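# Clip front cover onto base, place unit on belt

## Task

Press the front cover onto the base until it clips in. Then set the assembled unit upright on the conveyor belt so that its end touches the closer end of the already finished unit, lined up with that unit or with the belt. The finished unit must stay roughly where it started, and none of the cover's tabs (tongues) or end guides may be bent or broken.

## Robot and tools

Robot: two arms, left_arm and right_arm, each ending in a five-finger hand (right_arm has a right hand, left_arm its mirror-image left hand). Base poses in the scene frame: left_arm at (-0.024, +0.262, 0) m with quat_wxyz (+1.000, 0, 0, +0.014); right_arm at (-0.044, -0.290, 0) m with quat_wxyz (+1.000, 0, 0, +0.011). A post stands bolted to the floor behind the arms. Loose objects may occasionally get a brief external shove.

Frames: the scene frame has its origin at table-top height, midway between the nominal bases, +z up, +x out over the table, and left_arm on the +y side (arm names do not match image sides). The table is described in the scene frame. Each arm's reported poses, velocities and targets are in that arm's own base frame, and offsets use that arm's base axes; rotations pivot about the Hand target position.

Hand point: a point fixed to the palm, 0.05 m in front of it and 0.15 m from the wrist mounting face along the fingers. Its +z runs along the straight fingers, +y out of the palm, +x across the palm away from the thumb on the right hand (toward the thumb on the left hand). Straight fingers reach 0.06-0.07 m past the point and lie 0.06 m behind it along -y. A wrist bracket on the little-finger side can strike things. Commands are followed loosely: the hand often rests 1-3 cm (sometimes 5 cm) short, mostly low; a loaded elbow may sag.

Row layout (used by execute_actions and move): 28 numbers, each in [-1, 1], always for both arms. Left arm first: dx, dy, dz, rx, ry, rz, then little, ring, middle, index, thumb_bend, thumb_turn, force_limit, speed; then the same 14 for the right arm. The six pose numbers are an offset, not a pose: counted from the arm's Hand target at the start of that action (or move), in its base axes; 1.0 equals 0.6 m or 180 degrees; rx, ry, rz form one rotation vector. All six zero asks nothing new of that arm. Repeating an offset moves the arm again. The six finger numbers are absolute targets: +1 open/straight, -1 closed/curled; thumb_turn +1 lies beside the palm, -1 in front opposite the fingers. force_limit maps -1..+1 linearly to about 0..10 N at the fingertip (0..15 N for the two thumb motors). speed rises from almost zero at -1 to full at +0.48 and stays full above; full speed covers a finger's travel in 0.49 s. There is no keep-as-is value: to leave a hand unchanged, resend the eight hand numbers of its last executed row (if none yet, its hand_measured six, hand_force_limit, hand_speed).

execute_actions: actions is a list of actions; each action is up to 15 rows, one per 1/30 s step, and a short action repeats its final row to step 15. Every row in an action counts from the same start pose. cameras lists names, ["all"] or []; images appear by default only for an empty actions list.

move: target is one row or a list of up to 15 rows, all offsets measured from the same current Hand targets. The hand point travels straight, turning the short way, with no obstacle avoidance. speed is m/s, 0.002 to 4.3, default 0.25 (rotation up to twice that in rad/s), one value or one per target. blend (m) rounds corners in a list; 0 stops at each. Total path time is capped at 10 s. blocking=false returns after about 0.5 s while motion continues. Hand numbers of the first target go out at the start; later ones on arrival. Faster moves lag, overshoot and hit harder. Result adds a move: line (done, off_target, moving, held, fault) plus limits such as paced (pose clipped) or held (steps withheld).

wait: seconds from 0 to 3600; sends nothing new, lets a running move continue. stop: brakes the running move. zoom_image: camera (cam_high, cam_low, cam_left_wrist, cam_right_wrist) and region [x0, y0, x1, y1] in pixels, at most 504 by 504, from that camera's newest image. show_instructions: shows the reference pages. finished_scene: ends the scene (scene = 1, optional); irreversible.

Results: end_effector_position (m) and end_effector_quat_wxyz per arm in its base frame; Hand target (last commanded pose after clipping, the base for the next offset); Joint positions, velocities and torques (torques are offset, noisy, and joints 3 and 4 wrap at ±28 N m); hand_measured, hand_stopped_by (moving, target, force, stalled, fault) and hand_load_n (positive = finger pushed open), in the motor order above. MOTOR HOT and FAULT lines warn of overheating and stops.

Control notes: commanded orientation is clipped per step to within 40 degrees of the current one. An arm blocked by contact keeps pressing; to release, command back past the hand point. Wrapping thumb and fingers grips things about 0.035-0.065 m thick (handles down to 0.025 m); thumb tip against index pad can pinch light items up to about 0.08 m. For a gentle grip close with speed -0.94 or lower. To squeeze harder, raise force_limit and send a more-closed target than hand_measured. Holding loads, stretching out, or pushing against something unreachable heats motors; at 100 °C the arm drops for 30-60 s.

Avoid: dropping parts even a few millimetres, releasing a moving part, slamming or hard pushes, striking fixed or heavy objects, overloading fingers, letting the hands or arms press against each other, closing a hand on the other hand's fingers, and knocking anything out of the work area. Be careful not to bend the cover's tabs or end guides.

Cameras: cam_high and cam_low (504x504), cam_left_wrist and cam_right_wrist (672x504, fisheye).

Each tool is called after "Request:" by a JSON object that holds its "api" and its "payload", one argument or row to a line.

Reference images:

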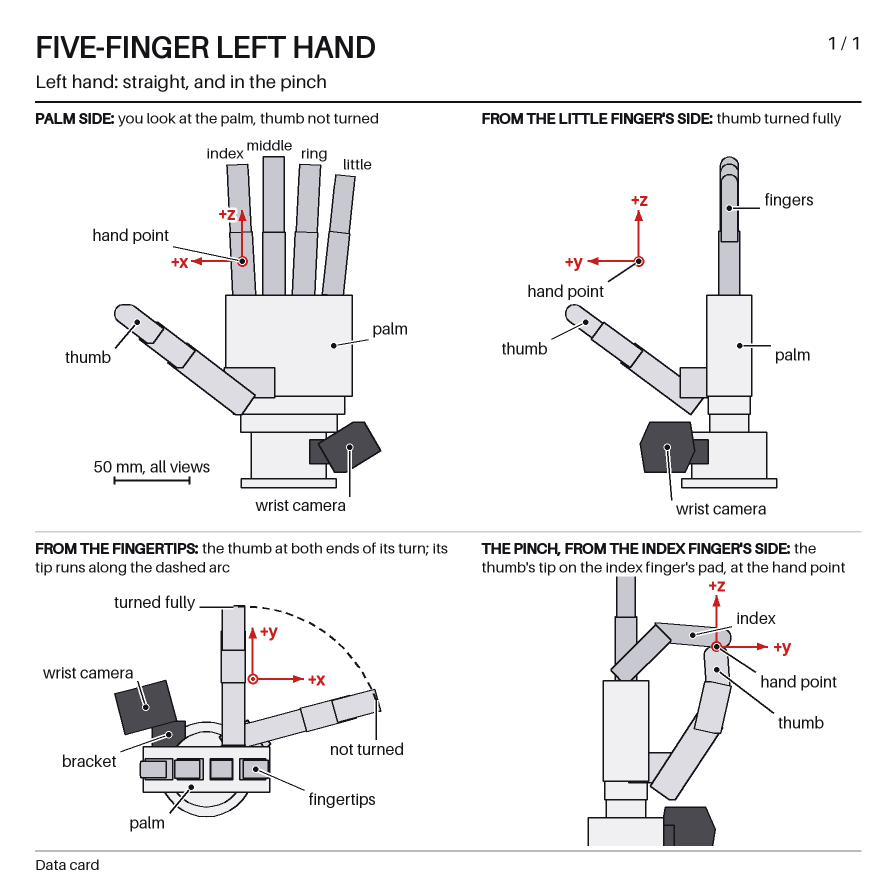

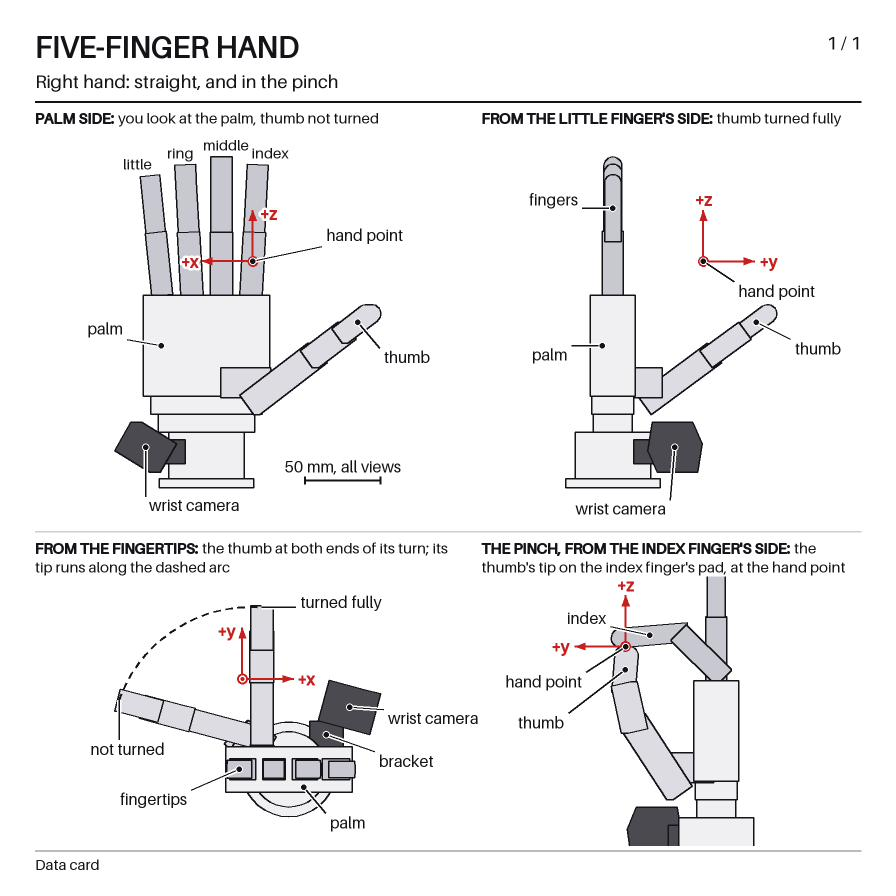

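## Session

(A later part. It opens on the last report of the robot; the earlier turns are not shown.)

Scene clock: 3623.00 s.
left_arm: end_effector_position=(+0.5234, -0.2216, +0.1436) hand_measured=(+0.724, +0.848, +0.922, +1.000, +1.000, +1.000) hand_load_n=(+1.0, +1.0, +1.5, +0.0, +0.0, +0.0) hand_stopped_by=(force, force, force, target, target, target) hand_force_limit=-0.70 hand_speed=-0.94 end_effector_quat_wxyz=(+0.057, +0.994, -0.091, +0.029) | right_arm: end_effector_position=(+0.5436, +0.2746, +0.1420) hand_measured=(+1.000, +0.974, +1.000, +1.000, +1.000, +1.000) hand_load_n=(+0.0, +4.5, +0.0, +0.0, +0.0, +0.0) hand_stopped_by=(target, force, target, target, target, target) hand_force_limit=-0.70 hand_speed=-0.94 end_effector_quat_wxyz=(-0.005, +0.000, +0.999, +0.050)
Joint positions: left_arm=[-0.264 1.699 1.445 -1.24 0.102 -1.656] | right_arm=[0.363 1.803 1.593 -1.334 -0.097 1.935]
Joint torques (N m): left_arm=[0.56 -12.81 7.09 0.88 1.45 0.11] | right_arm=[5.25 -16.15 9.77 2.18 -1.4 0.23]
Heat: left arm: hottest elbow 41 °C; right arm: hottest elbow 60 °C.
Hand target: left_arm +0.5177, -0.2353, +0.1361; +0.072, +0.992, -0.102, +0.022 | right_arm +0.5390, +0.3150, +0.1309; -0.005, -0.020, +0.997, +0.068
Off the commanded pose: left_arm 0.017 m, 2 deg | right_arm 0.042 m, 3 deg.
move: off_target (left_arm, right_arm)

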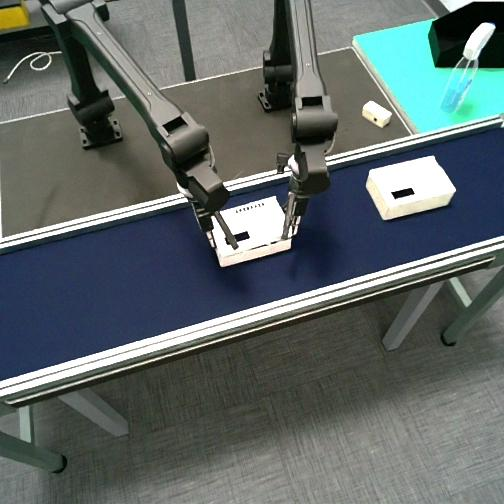

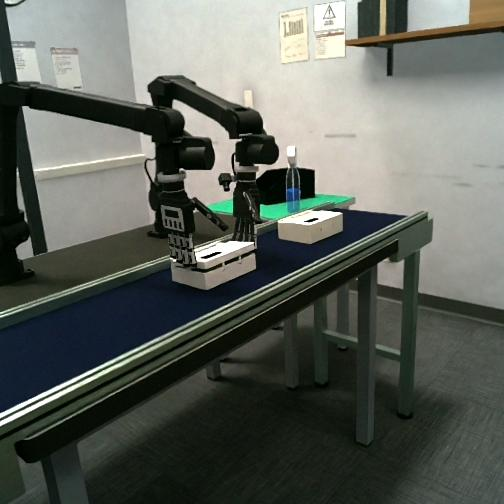

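Request:
{"api": "move", "payload": {
  "target": [
    [0,0,-0.018,0,0,0,0.7,0.6,0.7,1,1,1,-0.7,-0.94,0,0,-0.018,0,0,0,1,0.75,1,1,1,1,-0.7,-0.94]
  ],
  "speed": 0.03,
  "cameras": ["cam_high", "cam_low"]
}}

Request:
{"api": "zoom_image", "payload": {
  "camera": "cam_low",
  "region": [160, 220, 270, 300]
}}

Request:
{"api": "zoom_image", "payload": {
  "camera": "cam_high",
  "region": [205, 200, 300, 275]
}}

Scene clock: 3662.73 s.
left_arm: end_effector_position=(+0.5223, -0.2217, +0.1376) hand_measured=(+0.724, +0.848, +0.922, +1.000, +1.000, +1.000) hand_load_n=(+1.0, +0.5, +2.0, +0.0, +0.0, +0.0) hand_stopped_by=(force, force, force, target, target, target) hand_force_limit=-0.70 hand_speed=-0.94 end_effector_quat_wxyz=(+0.058, +0.994, -0.091, +0.030) | right_arm: end_effector_position=(+0.5445, +0.2747, +0.1377) hand_measured=(+1.000, +0.974, +1.000, +1.000, +1.000, +1.000) hand_load_n=(+0.0, +4.5, +0.0, +0.0, +0.0, +0.0) hand_stopped_by=(target, force, target, target, target, target) hand_force_limit=-0.70 hand_speed=-0.94 end_effector_quat_wxyz=(-0.002, +0.000, +0.999, +0.051)
Joint positions: left_arm=[-0.264 1.699 1.428 -1.221 0.104 -1.656] | right_arm=[0.363 1.803 1.58 -1.314 -0.096 1.935]
Joint torques (N m): left_arm=[0.56 -12.81 6.91 1.17 1.39 0.11] | right_arm=[5.25 -15.56 9.09 2.43 -1.43 0.23]
Heat: left arm: hottest elbow 41 °C; right arm: hottest elbow 60 °C.
Hand target: left_arm +0.5177, -0.2353, +0.1254; +0.072, +0.992, -0.102, +0.022 | right_arm +0.5390, +0.3149, +0.1201; -0.005, -0.020, +0.997, +0.068
Off the commanded pose: left_arm 0.019 m, 2 deg | right_arm 0.044 m, 3 deg.
move: off_target (left_arm, right_arm)

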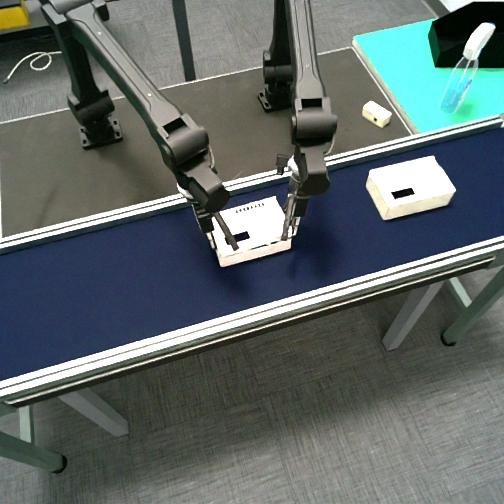

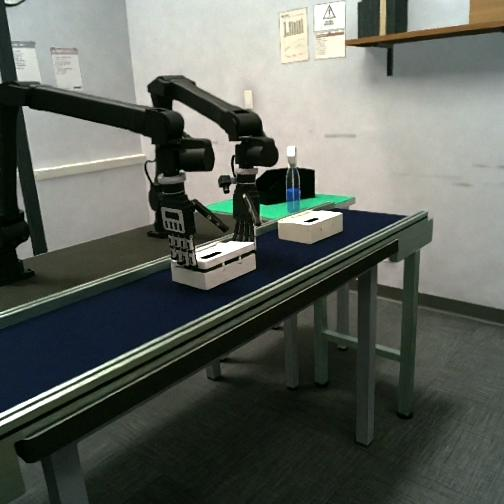

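Scaled by 4.582.

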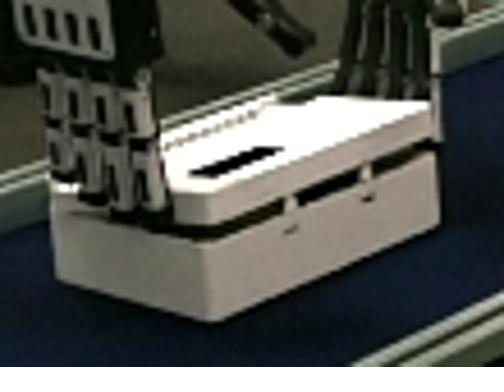

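Scaled by 5.305.

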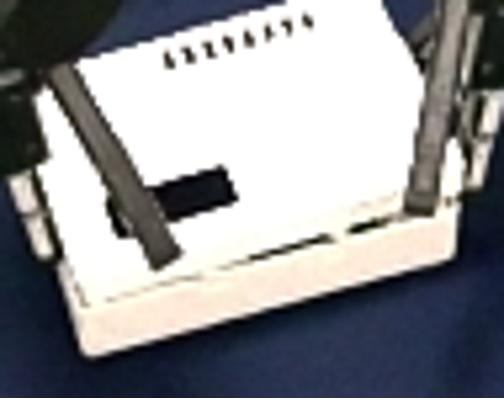

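Request:
{"api": "zoom_image", "payload": {
  "camera": "cam_low",
  "region": [205, 240, 260, 285]
}}

Request:
{"api": "zoom_image", "payload": {
  "camera": "cam_high",
  "region": [230, 230, 290, 270]
}}

Scaled by 9.164.

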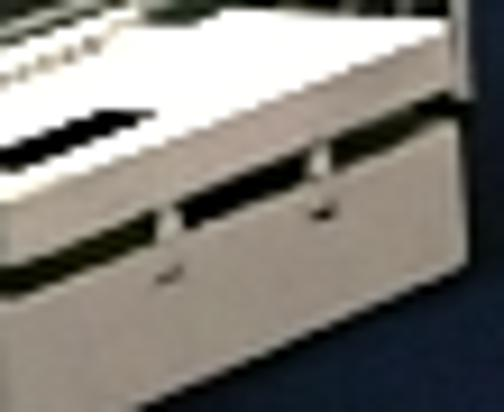

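Scaled by 8.400.

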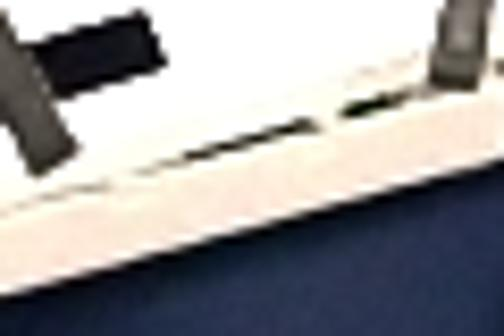

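Request:
{"api": "move", "payload": {
  "target": [
    [0.015,0,0.005,0,0,0,0.7,0.6,0.7,1,1,1,-0.7,-0.94,0,0,0.005,0,0,0,1,0.75,1,1,1,1,-0.7,-0.94]
  ],
  "speed": 0.03,
  "cameras": ["cam_high", "cam_low"]
}}

Request:
{"api": "zoom_image", "payload": {
  "camera": "cam_low",
  "region": [205, 240, 260, 285]
}}

Request:
{"api": "zoom_image", "payload": {
  "camera": "cam_high",
  "region": [205, 225, 295, 275]
}}

Scene clock: 3714.67 s.
left_arm: end_effector_position=(+0.5220, -0.2220, +0.1309) hand_measured=(+0.724, +0.848, +0.922, +1.000, +1.000, +1.000) hand_load_n=(+0.5, +1.0, +2.5, +0.0, +0.0, +0.0) hand_stopped_by=(force, force, force, target, target, target) hand_force_limit=-0.70 hand_speed=-0.94 end_effector_quat_wxyz=(+0.058, +0.994, -0.093, +0.024) | right_arm: end_effector_position=(+0.5445, +0.2747, +0.1377) hand_measured=(+1.000, +0.974, +1.000, +1.000, +1.000, +1.000) hand_load_n=(+0.0, +4.5, +0.5, +0.0, +0.0, +0.0) hand_stopped_by=(target, force, target, target, target, target) hand_force_limit=-0.70 hand_speed=-0.94 end_effector_quat_wxyz=(-0.002, +0.000, +0.999, +0.051)
Joint positions: left_arm=[-0.264 1.712 1.428 -1.221 0.105 -1.652] | right_arm=[0.363 1.803 1.58 -1.314 -0.096 1.935]
Joint torques (N m): left_arm=[0.91 -12.28 9.58 0.51 1.36 0.11] | right_arm=[5.25 -15.79 9.58 2.15 -1.44 0.23]
Heat: left arm: hottest elbow 41 °C; right arm: hottest elbow 57 °C.
Hand target: left_arm +0.5267, -0.2354, +0.1285; +0.072, +0.992, -0.102, +0.022 | right_arm +0.5389, +0.3149, +0.1229; -0.005, -0.020, +0.997, +0.068
Off the commanded pose: left_arm 0.014 m, 2 deg | right_arm 0.043 m, 3 deg.
move: off_target (left_arm, right_arm)

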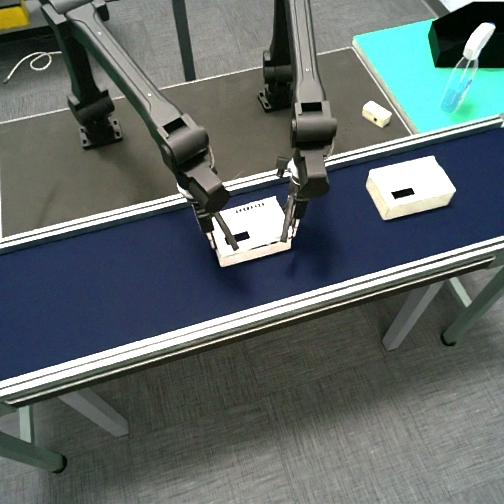

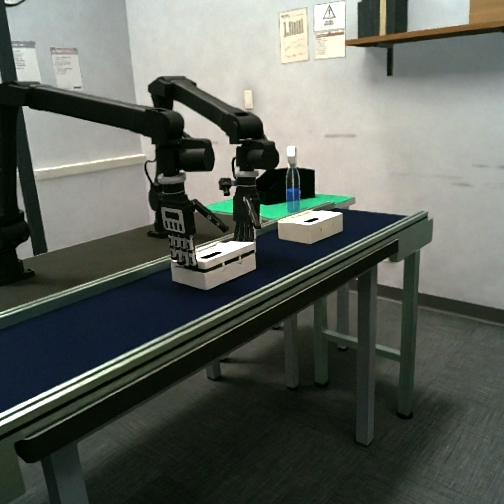

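Scaled by 9.164.

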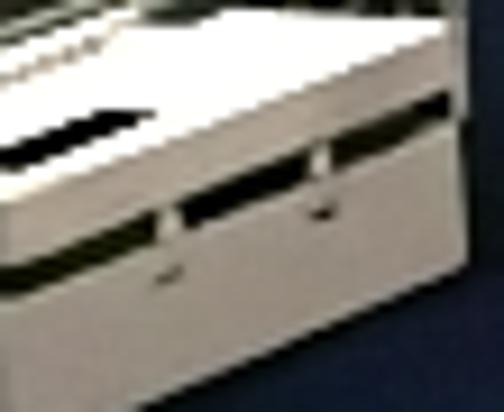

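Scaled by 5.600.

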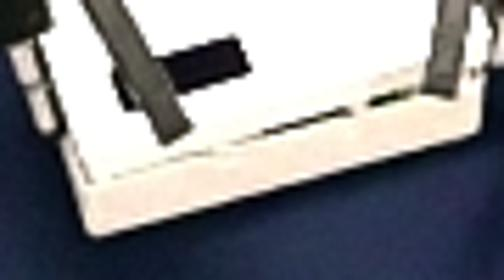

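Request:
{"api": "zoom_image", "payload": {
  "camera": "cam_low",
  "region": [165, 240, 220, 290]
}}

Request:
{"api": "zoom_image", "payload": {
  "camera": "cam_high",
  "region": [260, 190, 300, 250]
}}

Scaled by 9.164.

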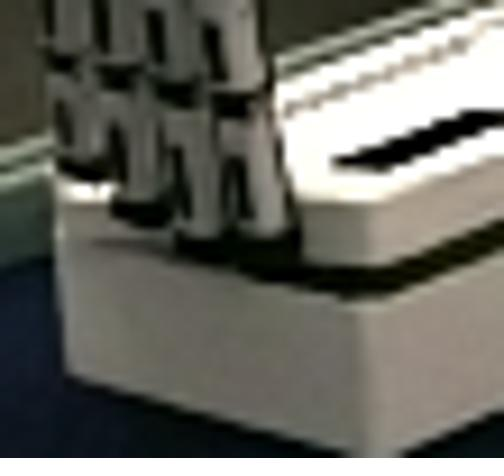

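Scaled by 8.400.

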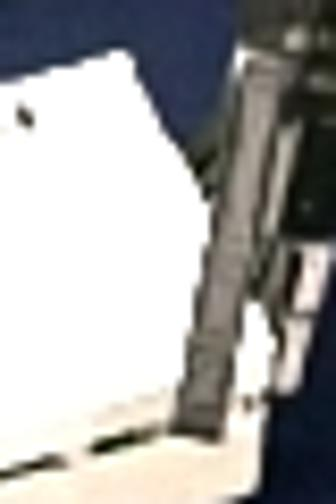

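Request:
{"api": "move", "payload": {
  "target": [
    [0,0,0,0,0,0,0.7,0.6,0.7,1,1,1,-0.7,-0.94,0,-0.04,0,0,0,0,1,0.75,1,1,1,1,-0.7,-0.94]
  ],
  "speed": 0.02,
  "cameras": ["cam_high", "cam_low"]
}}

Request:
{"api": "zoom_image", "payload": {
  "camera": "cam_low",
  "region": [165, 235, 265, 290]
}}

Request:
{"api": "zoom_image", "payload": {
  "camera": "cam_high",
  "region": [205, 225, 295, 275]
}}

Scene clock: 3739.23 s.
left_arm: end_effector_position=(+0.5220, -0.2220, +0.1309) hand_measured=(+0.724, +0.848, +0.922, +1.000, +1.000, +1.000) hand_load_n=(+0.5, +1.0, +3.0, +0.0, +0.0, +0.0) hand_stopped_by=(force, force, force, target, target, target) hand_force_limit=-0.70 hand_speed=-0.94 end_effector_quat_wxyz=(+0.058, +0.994, -0.093, +0.024) | right_arm: end_effector_position=(+0.5440, +0.2740, +0.1333) hand_measured=(+1.000, +0.974, +1.000, +1.000, +1.000, +1.000) hand_load_n=(+0.0, +4.0, +0.0, +0.0, +0.0, +0.0) hand_stopped_by=(target, force, target, target, target, target) hand_force_limit=-0.70 hand_speed=-0.94 end_effector_quat_wxyz=(+0.000, -0.005, +0.999, +0.053)
Joint positions: left_arm=[-0.264 1.712 1.428 -1.221 0.105 -1.652] | right_arm=[0.361 1.803 1.566 -1.297 -0.099 1.923]
Joint torques (N m): left_arm=[0.97 -12.34 9.54 0.53 1.36 0.11] | right_arm=[2.02 -17.2 8.46 1.63 -1.37 -0.01]
Heat: left arm: hottest elbow 42 °C; right arm: hottest elbow 57 °C.
Hand target: left_arm +0.5267, -0.2354, +0.1285; +0.072, +0.992, -0.102, +0.022 | right_arm +0.5390, +0.2908, +0.1229; -0.005, -0.020, +0.997, +0.068
Off the commanded pose: left_arm 0.014 m, 2 deg | right_arm 0.020 m, 2 deg.
move: off_target (right_arm)

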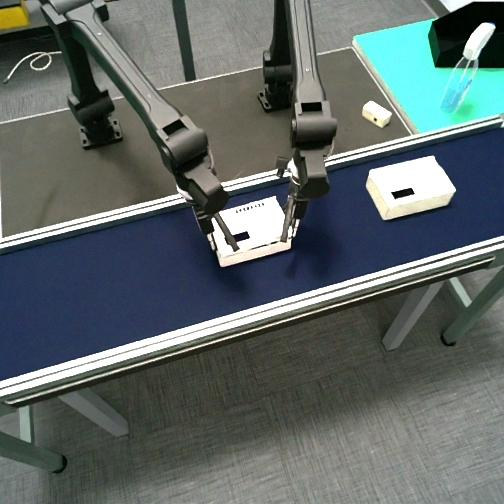

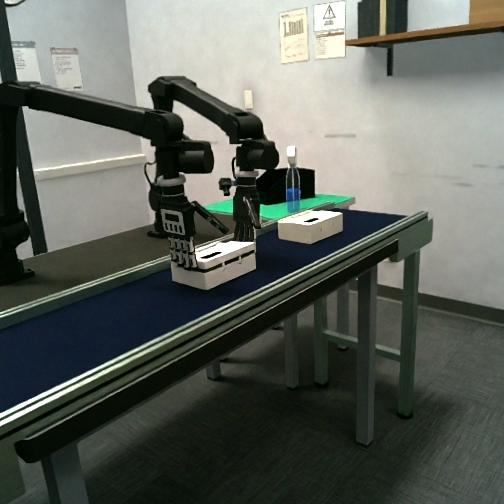

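Scaled by 5.040.

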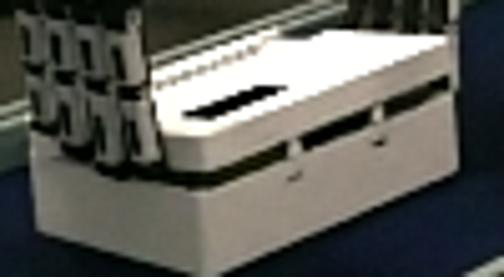

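Scaled by 5.600.

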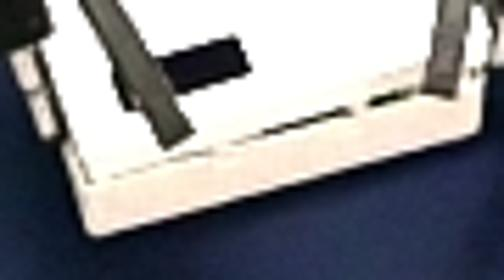

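Request:
{"api": "move", "payload": {
  "target": [
    [0,0.03,0,0,0,0,0.7,0.6,0.7,1,1,1,-0.7,-0.94,0,-0.03,0,0,0,0,1,0.75,1,1,1,1,-0.7,-0.94]
  ],
  "speed": 0.02,
  "cameras": ["cam_high", "cam_low"]
}}

Request:
{"api": "zoom_image", "payload": {
  "camera": "cam_low",
  "region": [165, 235, 265, 290]
}}

Request:
{"api": "zoom_image", "payload": {
  "camera": "cam_high",
  "region": [205, 225, 295, 275]
}}

Scene clock: 3751.53 s.
left_arm: end_effector_position=(+0.5223, -0.2183, +0.1322) hand_measured=(+0.724, +0.848, +0.922, +1.000, +1.000, +1.000) hand_load_n=(+0.0, +0.0, +1.5, -0.5, +0.0, +0.0) hand_stopped_by=(force, force, force, target, target, target) hand_force_limit=-0.70 hand_speed=-0.94 end_effector_quat_wxyz=(+0.067, +0.992, -0.101, +0.023) | right_arm: end_effector_position=(+0.5409, +0.2709, +0.1263) hand_measured=(+1.000, +0.972, +1.000, +1.000, +1.000, +1.000) hand_load_n=(-0.5, +1.0, +0.0, +0.5, +0.0, +0.0) hand_stopped_by=(target, force, target, target, target, target) hand_force_limit=-0.70 hand_speed=-0.94 end_effector_quat_wxyz=(-0.004, -0.013, +0.998, +0.061)
Joint positions: left_arm=[-0.249 1.712 1.428 -1.221 0.125 -1.622] | right_arm=[0.35 1.802 1.543 -1.279 -0.117 1.896]
Joint torques (N m): left_arm=[2.14 -13.22 8.5 0.49 0.67 0.12] | right_arm=[0.32 -18.26 8.61 1.01 -0.75 -0.1]
Heat: left arm: hottest elbow 42 °C; right arm: hottest elbow 55 °C.
Hand target: left_arm +0.5267, -0.2174, +0.1284; +0.072, +0.992, -0.102, +0.022 | right_arm +0.5390, +0.2729, +0.1229; -0.005, -0.020, +0.997, +0.068
Off the commanded pose: left_arm 0.006 m, 1 deg | right_arm 0.004 m, 1 deg.
move: done

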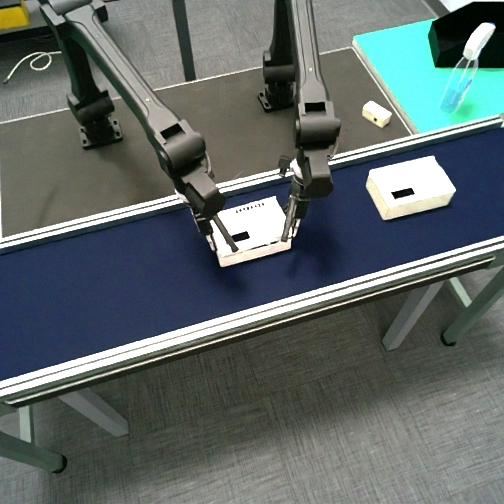

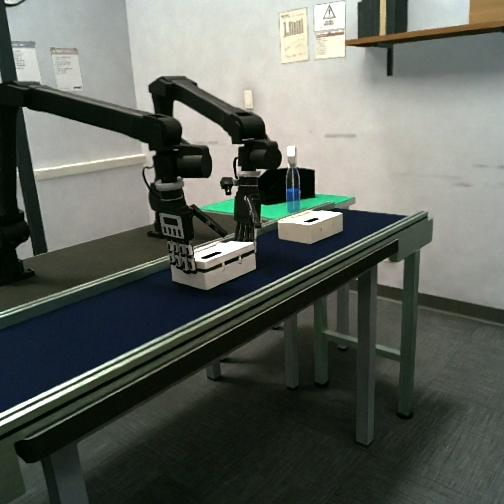

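Scaled by 5.040.

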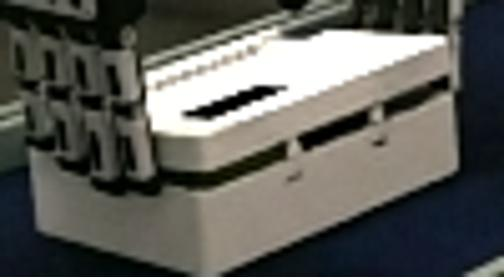

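Scaled by 5.600.

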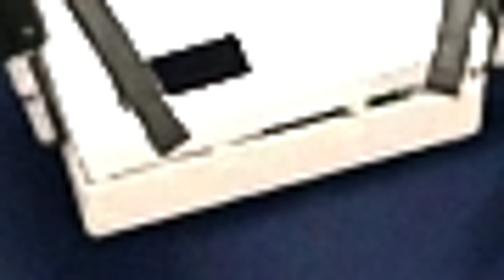

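Request:
{"api": "move", "payload": {
  "target": [
    [0,0.1,0.0,0,0,0,0.7,0.6,0.7,1,1,1,-0.7,-0.94,0,-0.1,0.0,0,0,0,1,0.75,1,1,1,1,-0.7,-0.94],
    [0,0.2,0.2,0,0,0,0.7,0.6,0.7,1,1,1,-0.7,-0.94,0,-0.2,0.2,0,0,0,1,0.75,1,1,1,1,-0.7,-0.94]
  ],
  "speed": 0.08,
  "cameras": ["cam_high", "cam_low", "cam_left_wrist", "cam_right_wrist"]
}}

Request:
{"api": "zoom_image", "payload": {
  "camera": "cam_low",
  "region": [165, 235, 265, 290]
}}

Request:
{"api": "zoom_image", "payload": {
  "camera": "cam_high",
  "region": [200, 185, 300, 275]
}}

Scene clock: 3760.63 s.
left_arm: end_effector_position=(+0.5169, -0.1037, +0.2267) hand_measured=(+0.724, +0.848, +0.922, +1.000, +1.000, +1.000) hand_load_n=(+0.0, +0.0, +0.0, +0.0, +0.0, +0.0) hand_stopped_by=(force, force, force, target, target, target) hand_force_limit=-0.70 hand_speed=-0.94 end_effector_quat_wxyz=(+0.072, +0.992, -0.103, +0.000) | right_arm: end_effector_position=(+0.5309, +0.1581, +0.2279) hand_measured=(+1.000, +0.972, +1.000, +1.000, +1.000, +1.000) hand_load_n=(+0.0, +0.5, +0.0, +0.0, +0.0, +0.0) hand_stopped_by=(target, force, target, target, target, target) hand_force_limit=-0.70 hand_speed=-0.94 end_effector_quat_wxyz=(-0.019, -0.019, +0.998, +0.065)
Joint positions: left_arm=[-0.021 1.655 1.607 -1.534 0.145 -1.384] | right_arm=[0.141 1.691 1.663 -1.564 -0.134 1.673]
Joint torques (N m): left_arm=[2.55 -14.51 11.66 -0.36 0.32 0.15] | right_arm=[-0.62 -16.56 13 -0.06 -0.31 -0.09]
Heat: left arm: hottest elbow 42 °C; right arm: hottest elbow 55 °C.
Hand target: left_arm +0.5266, -0.0973, +0.2485; +0.072, +0.992, -0.102, +0.022 | right_arm +0.5391, +0.1529, +0.2429; -0.005, -0.019, +0.997, +0.068
Off the commanded pose: left_arm 0.025 m, 2 deg | right_arm 0.018 m, 2 deg.
move: off_target (left_arm, right_arm)

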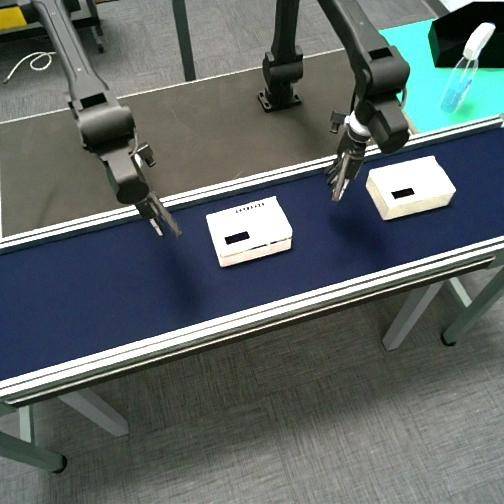

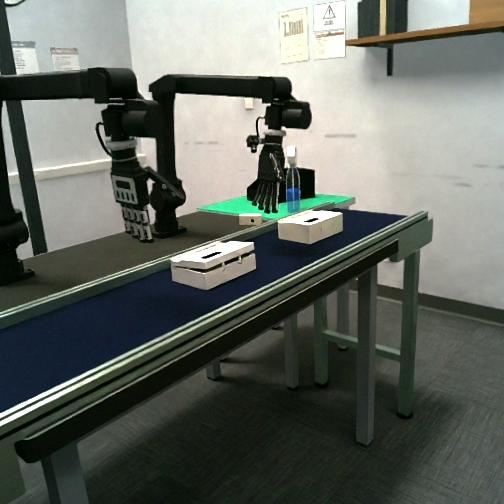

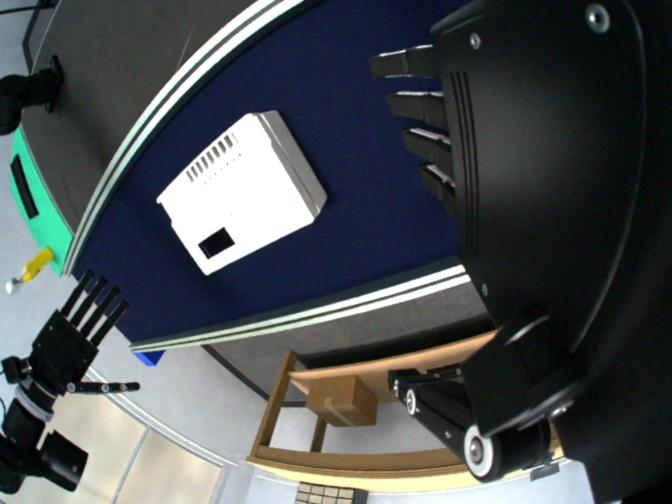

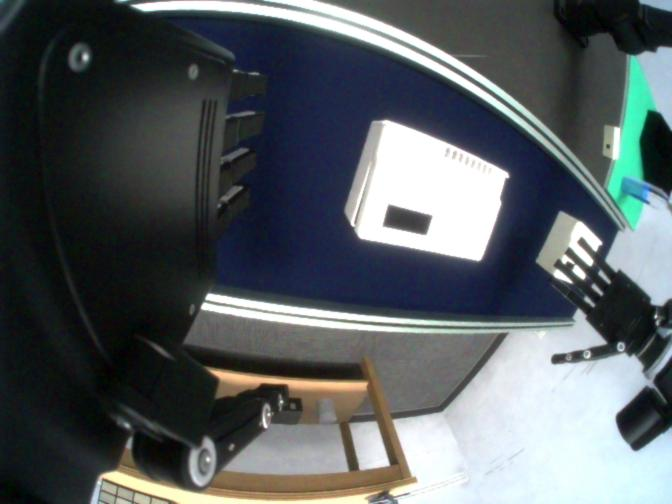

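Scaled by 5.040.

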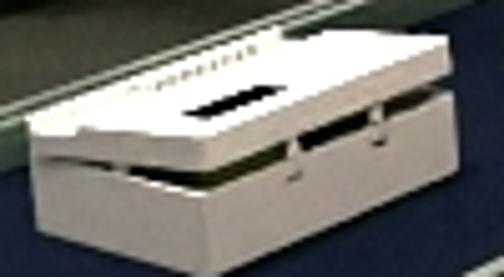

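Scaled by 5.040.

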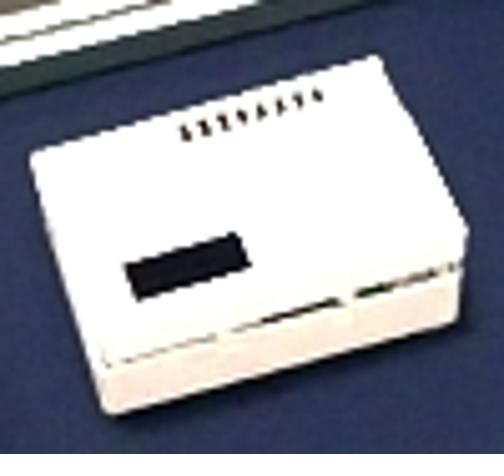

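Request:
{"api": "zoom_image", "payload": {
  "camera": "cam_low",
  "region": [165, 235, 215, 290]
}}

Request:
{"api": "zoom_image", "payload": {
  "camera": "cam_low",
  "region": [205, 235, 260, 290]
}}

Request:
{"api": "zoom_image", "payload": {
  "camera": "cam_left_wrist",
  "region": [145, 95, 345, 285]
}}

Request:
{"api": "zoom_image", "payload": {
  "camera": "cam_right_wrist",
  "region": [335, 110, 525, 270]
}}

Scaled by 9.164.

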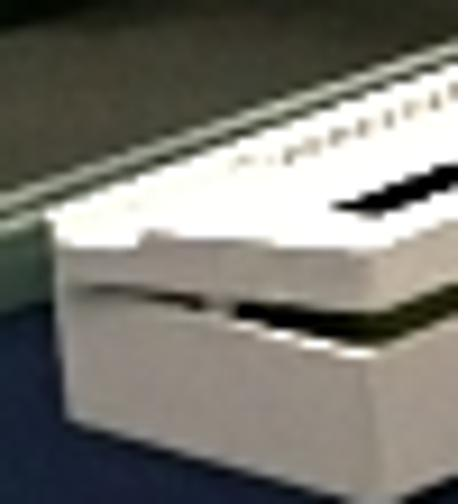

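Scaled by 9.164.

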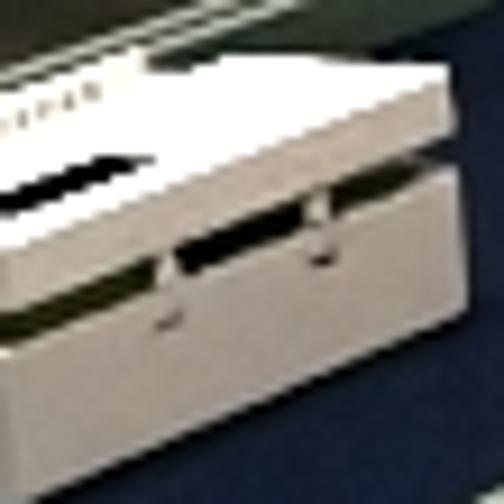

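Scaled by 2.520 from the camera's image (finer frame: 960x720).

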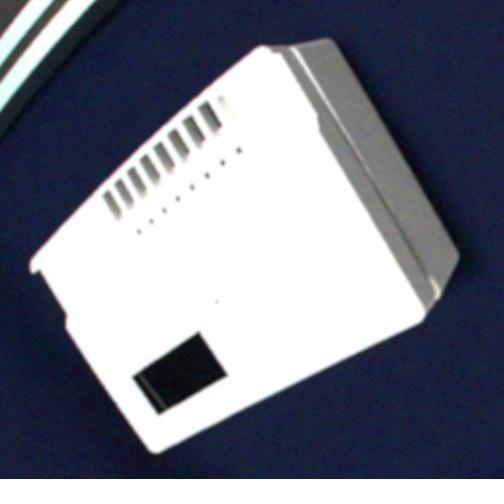

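Scaled by 2.653 from the camera's image (finer frame: 960x720).

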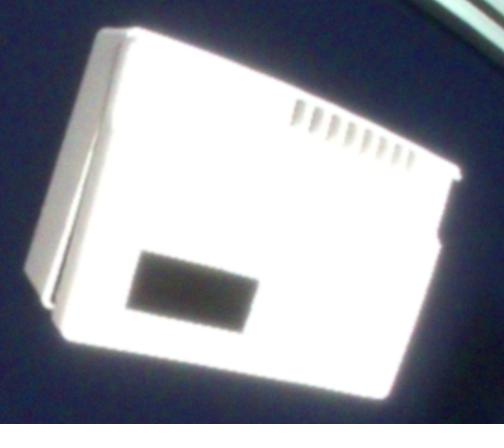

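Request:
{"api": "zoom_image", "payload": {
  "camera": "cam_high",
  "region": [200, 205, 250, 275]
}}

Request:
{"api": "zoom_image", "payload": {
  "camera": "cam_high",
  "region": [250, 190, 300, 260]
}}

Scaled by 7.200.

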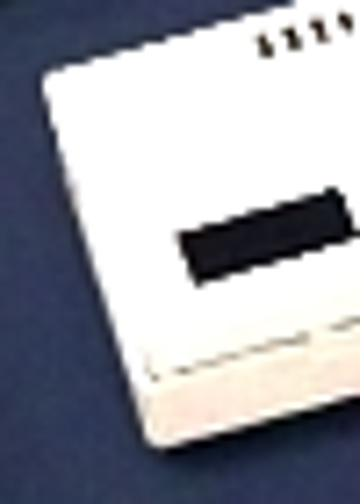

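Scaled by 7.200.

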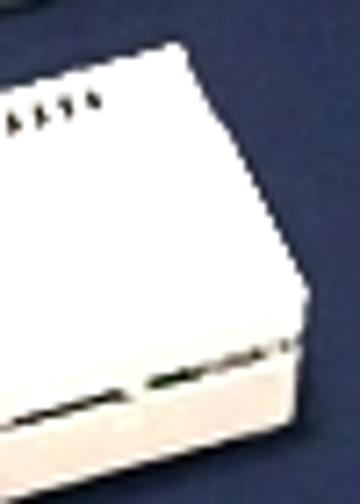

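Request:
{"api": "move", "payload": {
  "target": [
    [-0.0043,-0.12,-0.1775,0,0,0,0.7,0.6,0.7,1,1,1,-0.7,-0.94,0,0.12,-0.1765,0,0,0,1,0.75,1,1,1,1,-0.7,-0.94],
    [-0.0043,-0.155,-0.1775,0,0,0,0.7,0.6,0.7,1,1,1,-0.7,-0.94,0,0.15,-0.1765,0,0,0,1,0.75,1,1,1,1,-0.7,-0.94]
  ],
  "speed": [0.1,0.03],
  "cameras": ["cam_high", "cam_low", "cam_right_wrist"]
}}

Request:
{"api": "zoom_image", "payload": {
  "camera": "cam_low",
  "region": [150, 225, 270, 290]
}}

Request:
{"api": "zoom_image", "payload": {
  "camera": "cam_high",
  "region": [190, 185, 310, 275]
}}

Scene clock: 3838.50 s.
left_arm: end_effector_position=(+0.5223, -0.1831, +0.1516) hand_measured=(+0.724, +0.848, +0.922, +1.000, +1.000, +1.000) hand_load_n=(+0.0, +0.0, +0.0, +0.0, +0.0, +0.0) hand_stopped_by=(force, force, force, target, target, target) hand_force_limit=-0.70 hand_speed=-0.94 end_effector_quat_wxyz=(+0.074, +0.992, -0.100, +0.026) | right_arm: end_effector_position=(+0.5346, +0.2339, +0.1473) hand_measured=(+1.000, +0.972, +1.000, +1.000, +1.000, +1.000) hand_load_n=(+0.0, +0.0, +0.0, +0.0, +0.0, +0.0) hand_stopped_by=(target, force, target, target, target, target) hand_force_limit=-0.70 hand_speed=-0.94 end_effector_quat_wxyz=(-0.002, -0.019, +0.997, +0.069)
Joint positions: left_arm=[-0.177 1.678 1.432 -1.261 0.143 -1.552] | right_arm=[0.282 1.743 1.514 -1.31 -0.135 1.816]
Joint torques (N m): left_arm=[0.62 -12.34 8.03 0.72 0.1 -0.06] | right_arm=[1.73 -14.8 10.55 0.95 -0.2 0.2]
Heat: left arm: hottest elbow 45 °C; right arm: hottest elbow 59 °C.
Hand target: left_arm +0.5241, -0.1903, +0.1418; +0.072, +0.992, -0.102, +0.022 | right_arm +0.5391, +0.2429, +0.1371; -0.005, -0.020, +0.997, +0.068
Off the commanded pose: left_arm 0.012 m, 1 deg | right_arm 0.014 m, 0 deg.
move: off_target (left_arm, right_arm)

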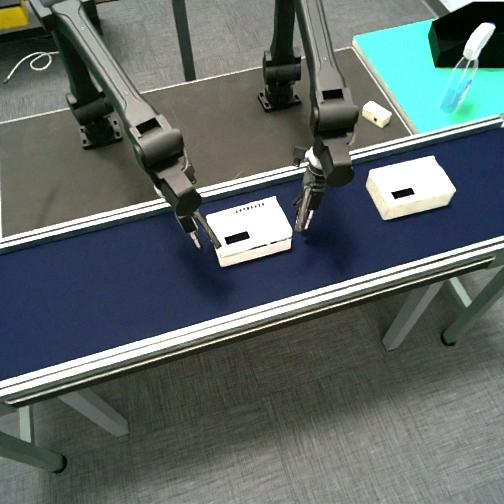

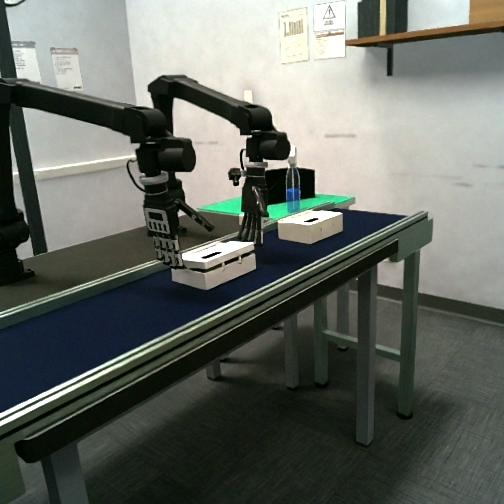

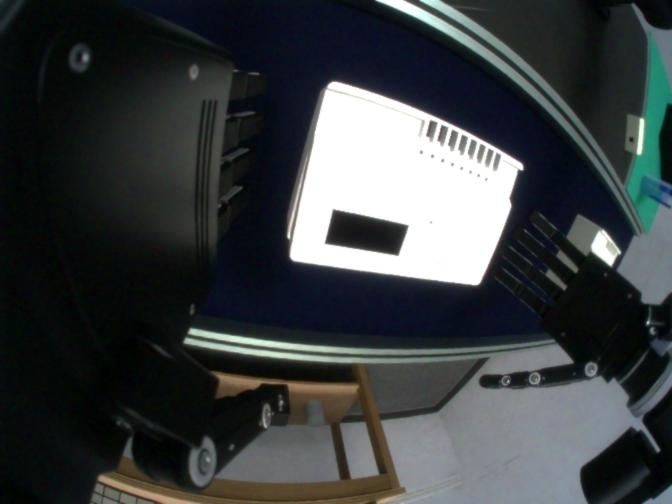

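Scaled by 4.200.

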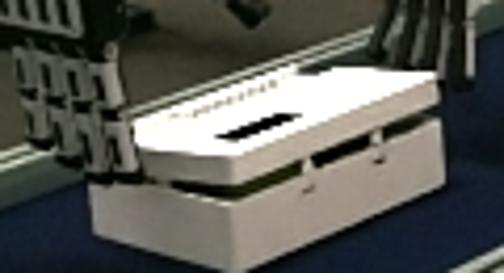

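Scaled by 4.200.

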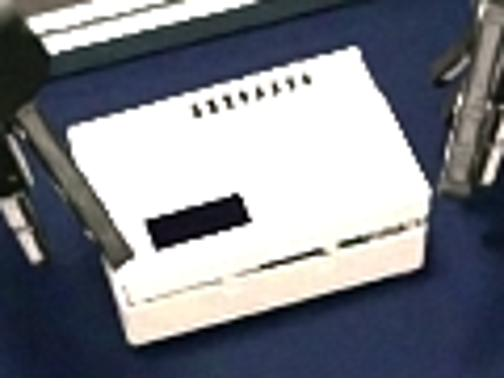

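Request:
{"api": "execute_actions", "payload": {
  "actions": []
}}

Scene clock: 3863.70 s.
left_arm: end_effector_position=(+0.5223, -0.1831, +0.1516) hand_measured=(+0.724, +0.848, +0.922, +1.000, +1.000, +1.000) hand_load_n=(+0.0, +0.0, +0.0, +0.0, +0.0, +0.0) hand_stopped_by=(force, force, force, target, target, target) hand_force_limit=-0.70 hand_speed=-0.94 end_effector_quat_wxyz=(+0.074, +0.992, -0.099, +0.026) | right_arm: end_effector_position=(+0.5346, +0.2339, +0.1473) hand_measured=(+1.000, +0.972, +1.000, +1.000, +1.000, +1.000) hand_load_n=(+0.0, +0.0, +0.0, +0.0, +0.0, +0.0) hand_stopped_by=(target, force, target, target, target, target) hand_force_limit=-0.70 hand_speed=-0.94 end_effector_quat_wxyz=(-0.002, -0.019, +0.997, +0.069)
Joint positions: left_arm=[-0.177 1.678 1.432 -1.261 0.143 -1.553] | right_arm=[0.282 1.743 1.514 -1.31 -0.135 1.817]
Joint velocities: within noise
Joint torques (N m): left_arm=[0.62 -12.34 8.05 0.73 0.1 -0.03] | right_arm=[1.73 -15.09 10.54 0.94 -0.21 0.19]
Heat: left arm: hottest elbow 44 °C; right arm: hottest elbow 61 °C.
Hand target: left_arm +0.5241, -0.1903, +0.1418; +0.072, +0.992, -0.102, +0.022 | right_arm +0.5390, +0.2429, +0.1371; -0.005, -0.020, +0.997, +0.068
Off the commanded pose: left_arm 0.012 m, 1 deg | right_arm 0.014 m, 0 deg.

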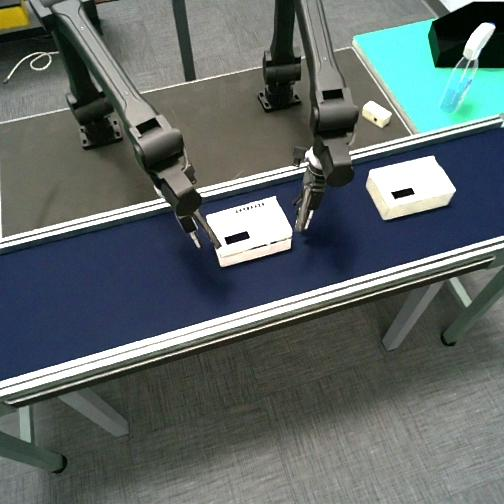

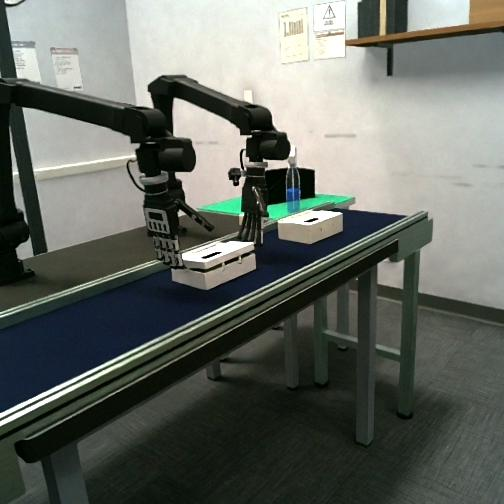

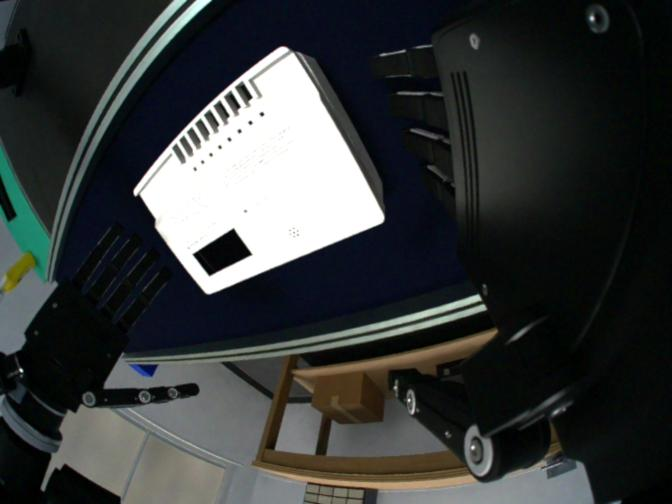

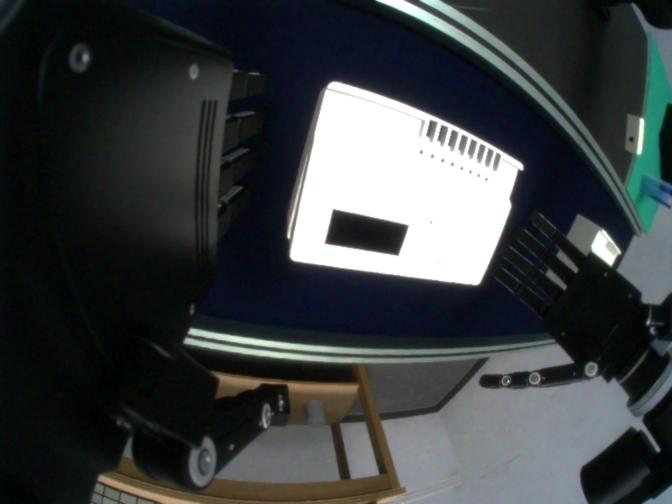

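Request:
{"api": "move", "payload": {
  "target": [0,-0.045,0.005,0,0,0,0.7,0.6,0.7,1,1,1,-0.7,-0.94,0.018,0.045,0.005,0,0,0,1,0.75,1,1,1,1,-0.7,-0.94],
  "speed": 0.03,
  "cameras": []
}}

Scene clock: 3874.60 s.
left_arm: end_effector_position=(+0.5160, -0.2080, +0.1455) hand_measured=(+0.724, +0.848, +0.922, +1.000, +1.000, +1.000) hand_load_n=(+0.0, +0.0, +0.5, +0.0, +0.0, +0.0) hand_stopped_by=(force, force, force, target, target, target) hand_force_limit=-0.70 hand_speed=-0.94 end_effector_quat_wxyz=(+0.073, +0.992, -0.099, +0.017) | right_arm: end_effector_position=(+0.5420, +0.2592, +0.1408) hand_measured=(+1.000, +0.972, +1.000, +1.000, +1.000, +1.000) hand_load_n=(+0.0, +0.0, +0.0, +0.0, +0.0, +0.0) hand_stopped_by=(target, force, target, target, target, target) hand_force_limit=-0.70 hand_speed=-0.94 end_effector_quat_wxyz=(-0.005, -0.019, +0.997, +0.069)
Joint positions: left_arm=[-0.228 1.689 1.432 -1.261 0.14 -1.604] | right_arm=[0.322 1.787 1.558 -1.31 -0.135 1.857]
Joint torques (N m): left_arm=[0.56 -12.57 9.81 0.55 0.1 -0.03] | right_arm=[1.79 -15.74 12.96 0.13 -0.17 0.18]
Heat: left arm: hottest elbow 43 °C; right arm: hottest elbow 61 °C.
Hand target: left_arm +0.5240, -0.2174, +0.1449; +0.072, +0.992, -0.102, +0.022 | right_arm +0.5497, +0.2699, +0.1399; -0.005, -0.020, +0.997, +0.068
Off the commanded pose: left_arm 0.012 m, 1 deg | right_arm 0.013 m, 0 deg.
move: off_target (left_arm, right_arm)

Request:
{"api": "move", "payload": {
  "target": [0,0,0.025,0,0,0,0.7,0.6,0.7,1,1,1,-0.7,-0.94,0,0,0.025,0,0,0,1,0.75,1,1,1,1,-0.7,-0.94],
  "speed": 0.03,
  "cameras": ["cam_high"]
}}

Request:
{"api": "zoom_image", "payload": {
  "camera": "cam_high",
  "region": [180, 170, 330, 290]
}}

Scene clock: 3880.53 s.
left_arm: end_effector_position=(+0.5131, -0.2073, +0.1472) hand_measured=(+0.724, +0.848, +0.922, +1.000, +1.000, +1.000) hand_load_n=(+0.0, +0.0, +0.0, +0.0, +0.0, +0.0) hand_stopped_by=(force, force, force, target, target, target) hand_force_limit=-0.70 hand_speed=-0.94 end_effector_quat_wxyz=(+0.072, +0.993, -0.098, +0.010) | right_arm: end_effector_position=(+0.5428, +0.2594, +0.1514) hand_measured=(+1.000, +0.972, +1.000, +1.000, +1.000, +1.000) hand_load_n=(+0.0, +0.0, +0.0, +0.0, +0.0, +0.0) hand_stopped_by=(target, force, target, target, target, target) hand_force_limit=-0.70 hand_speed=-0.94 end_effector_quat_wxyz=(-0.008, -0.018, +0.997, +0.068)
Joint positions: left_arm=[-0.228 1.689 1.438 -1.281 0.14 -1.605] | right_arm=[0.322 1.787 1.587 -1.345 -0.135 1.858]
Joint torques (N m): left_arm=[0.56 -13.39 11.55 -0.23 0.11 -0.03] | right_arm=[1.79 -16.44 12.97 0.03 -0.17 0.19]
Heat: left arm: hottest elbow 44 °C; right arm: hottest elbow 61 °C.
Hand target: left_arm +0.5240, -0.2174, +0.1600; +0.072, +0.992, -0.102, +0.022 | right_arm +0.5497, +0.2699, +0.1549; -0.006, -0.020, +0.997, +0.068
Off the commanded pose: left_arm 0.020 m, 1 deg | right_arm 0.013 m, 0 deg.
move: off_target (left_arm, right_arm)

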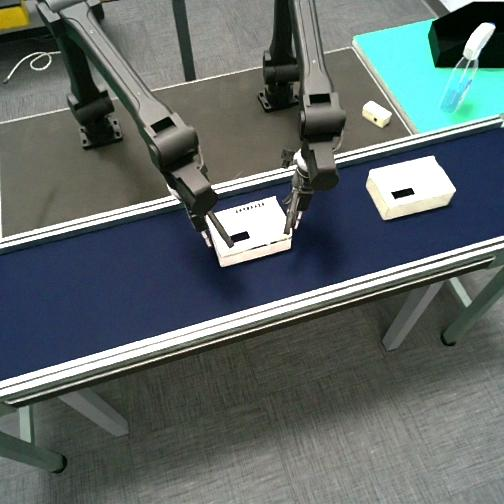

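Scaled by 3.360.

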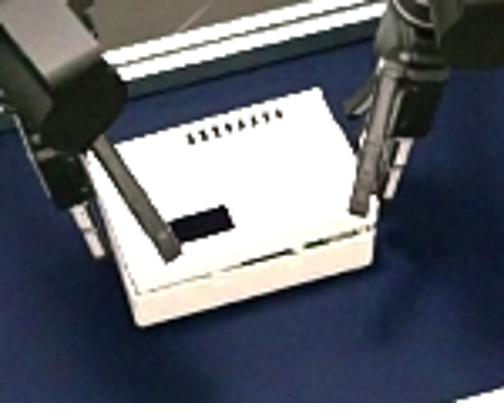

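Request:
{"api": "move", "payload": {
  "target": [0.015,0,0.01,0,0,0,0.7,0.6,0.7,1,1,1,-0.7,-0.94,0.003,0,-0.002,0,0,0,1,0.75,1,1,1,1,-0.7,-0.94],
  "speed": 0.03,
  "cameras": []
}}

Scene clock: 3886.00 s.
left_arm: end_effector_position=(+0.5222, -0.2094, +0.1588) hand_measured=(+0.724, +0.848, +0.922, +1.000, +1.000, +1.000) hand_load_n=(+0.0, +0.0, +0.0, +0.0, +0.0, +0.0) hand_stopped_by=(force, force, force, target, target, target) hand_force_limit=-0.70 hand_speed=-0.94 end_effector_quat_wxyz=(+0.073, +0.992, -0.098, +0.015) | right_arm: end_effector_position=(+0.5428, +0.2594, +0.1514) hand_measured=(+1.000, +0.972, +1.000, +1.000, +1.000, +1.000) hand_load_n=(+0.0, +0.0, +0.0, +0.0, +0.0, +0.5) hand_stopped_by=(target, force, target, target, target, target) hand_force_limit=-0.70 hand_speed=-0.94 end_effector_quat_wxyz=(-0.008, -0.018, +0.997, +0.068)
Joint positions: left_arm=[-0.228 1.699 1.481 -1.304 0.14 -1.605] | right_arm=[0.322 1.787 1.587 -1.345 -0.135 1.858]
Joint torques (N m): left_arm=[0.73 -12.92 11.49 -0.21 0.11 0.01] | right_arm=[1.67 -16.09 13.3 0.1 -0.17 0.17]
Heat: left arm: hottest elbow 44 °C; right arm: hottest elbow 62 °C.
Hand target: left_arm +0.5330, -0.2174, +0.1659; +0.072, +0.992, -0.102, +0.022 | right_arm +0.5515, +0.2699, +0.1537; -0.006, -0.020, +0.997, +0.068
Off the commanded pose: left_arm 0.015 m, 1 deg | right_arm 0.014 m, 0 deg.
move: off_target (left_arm, right_arm)


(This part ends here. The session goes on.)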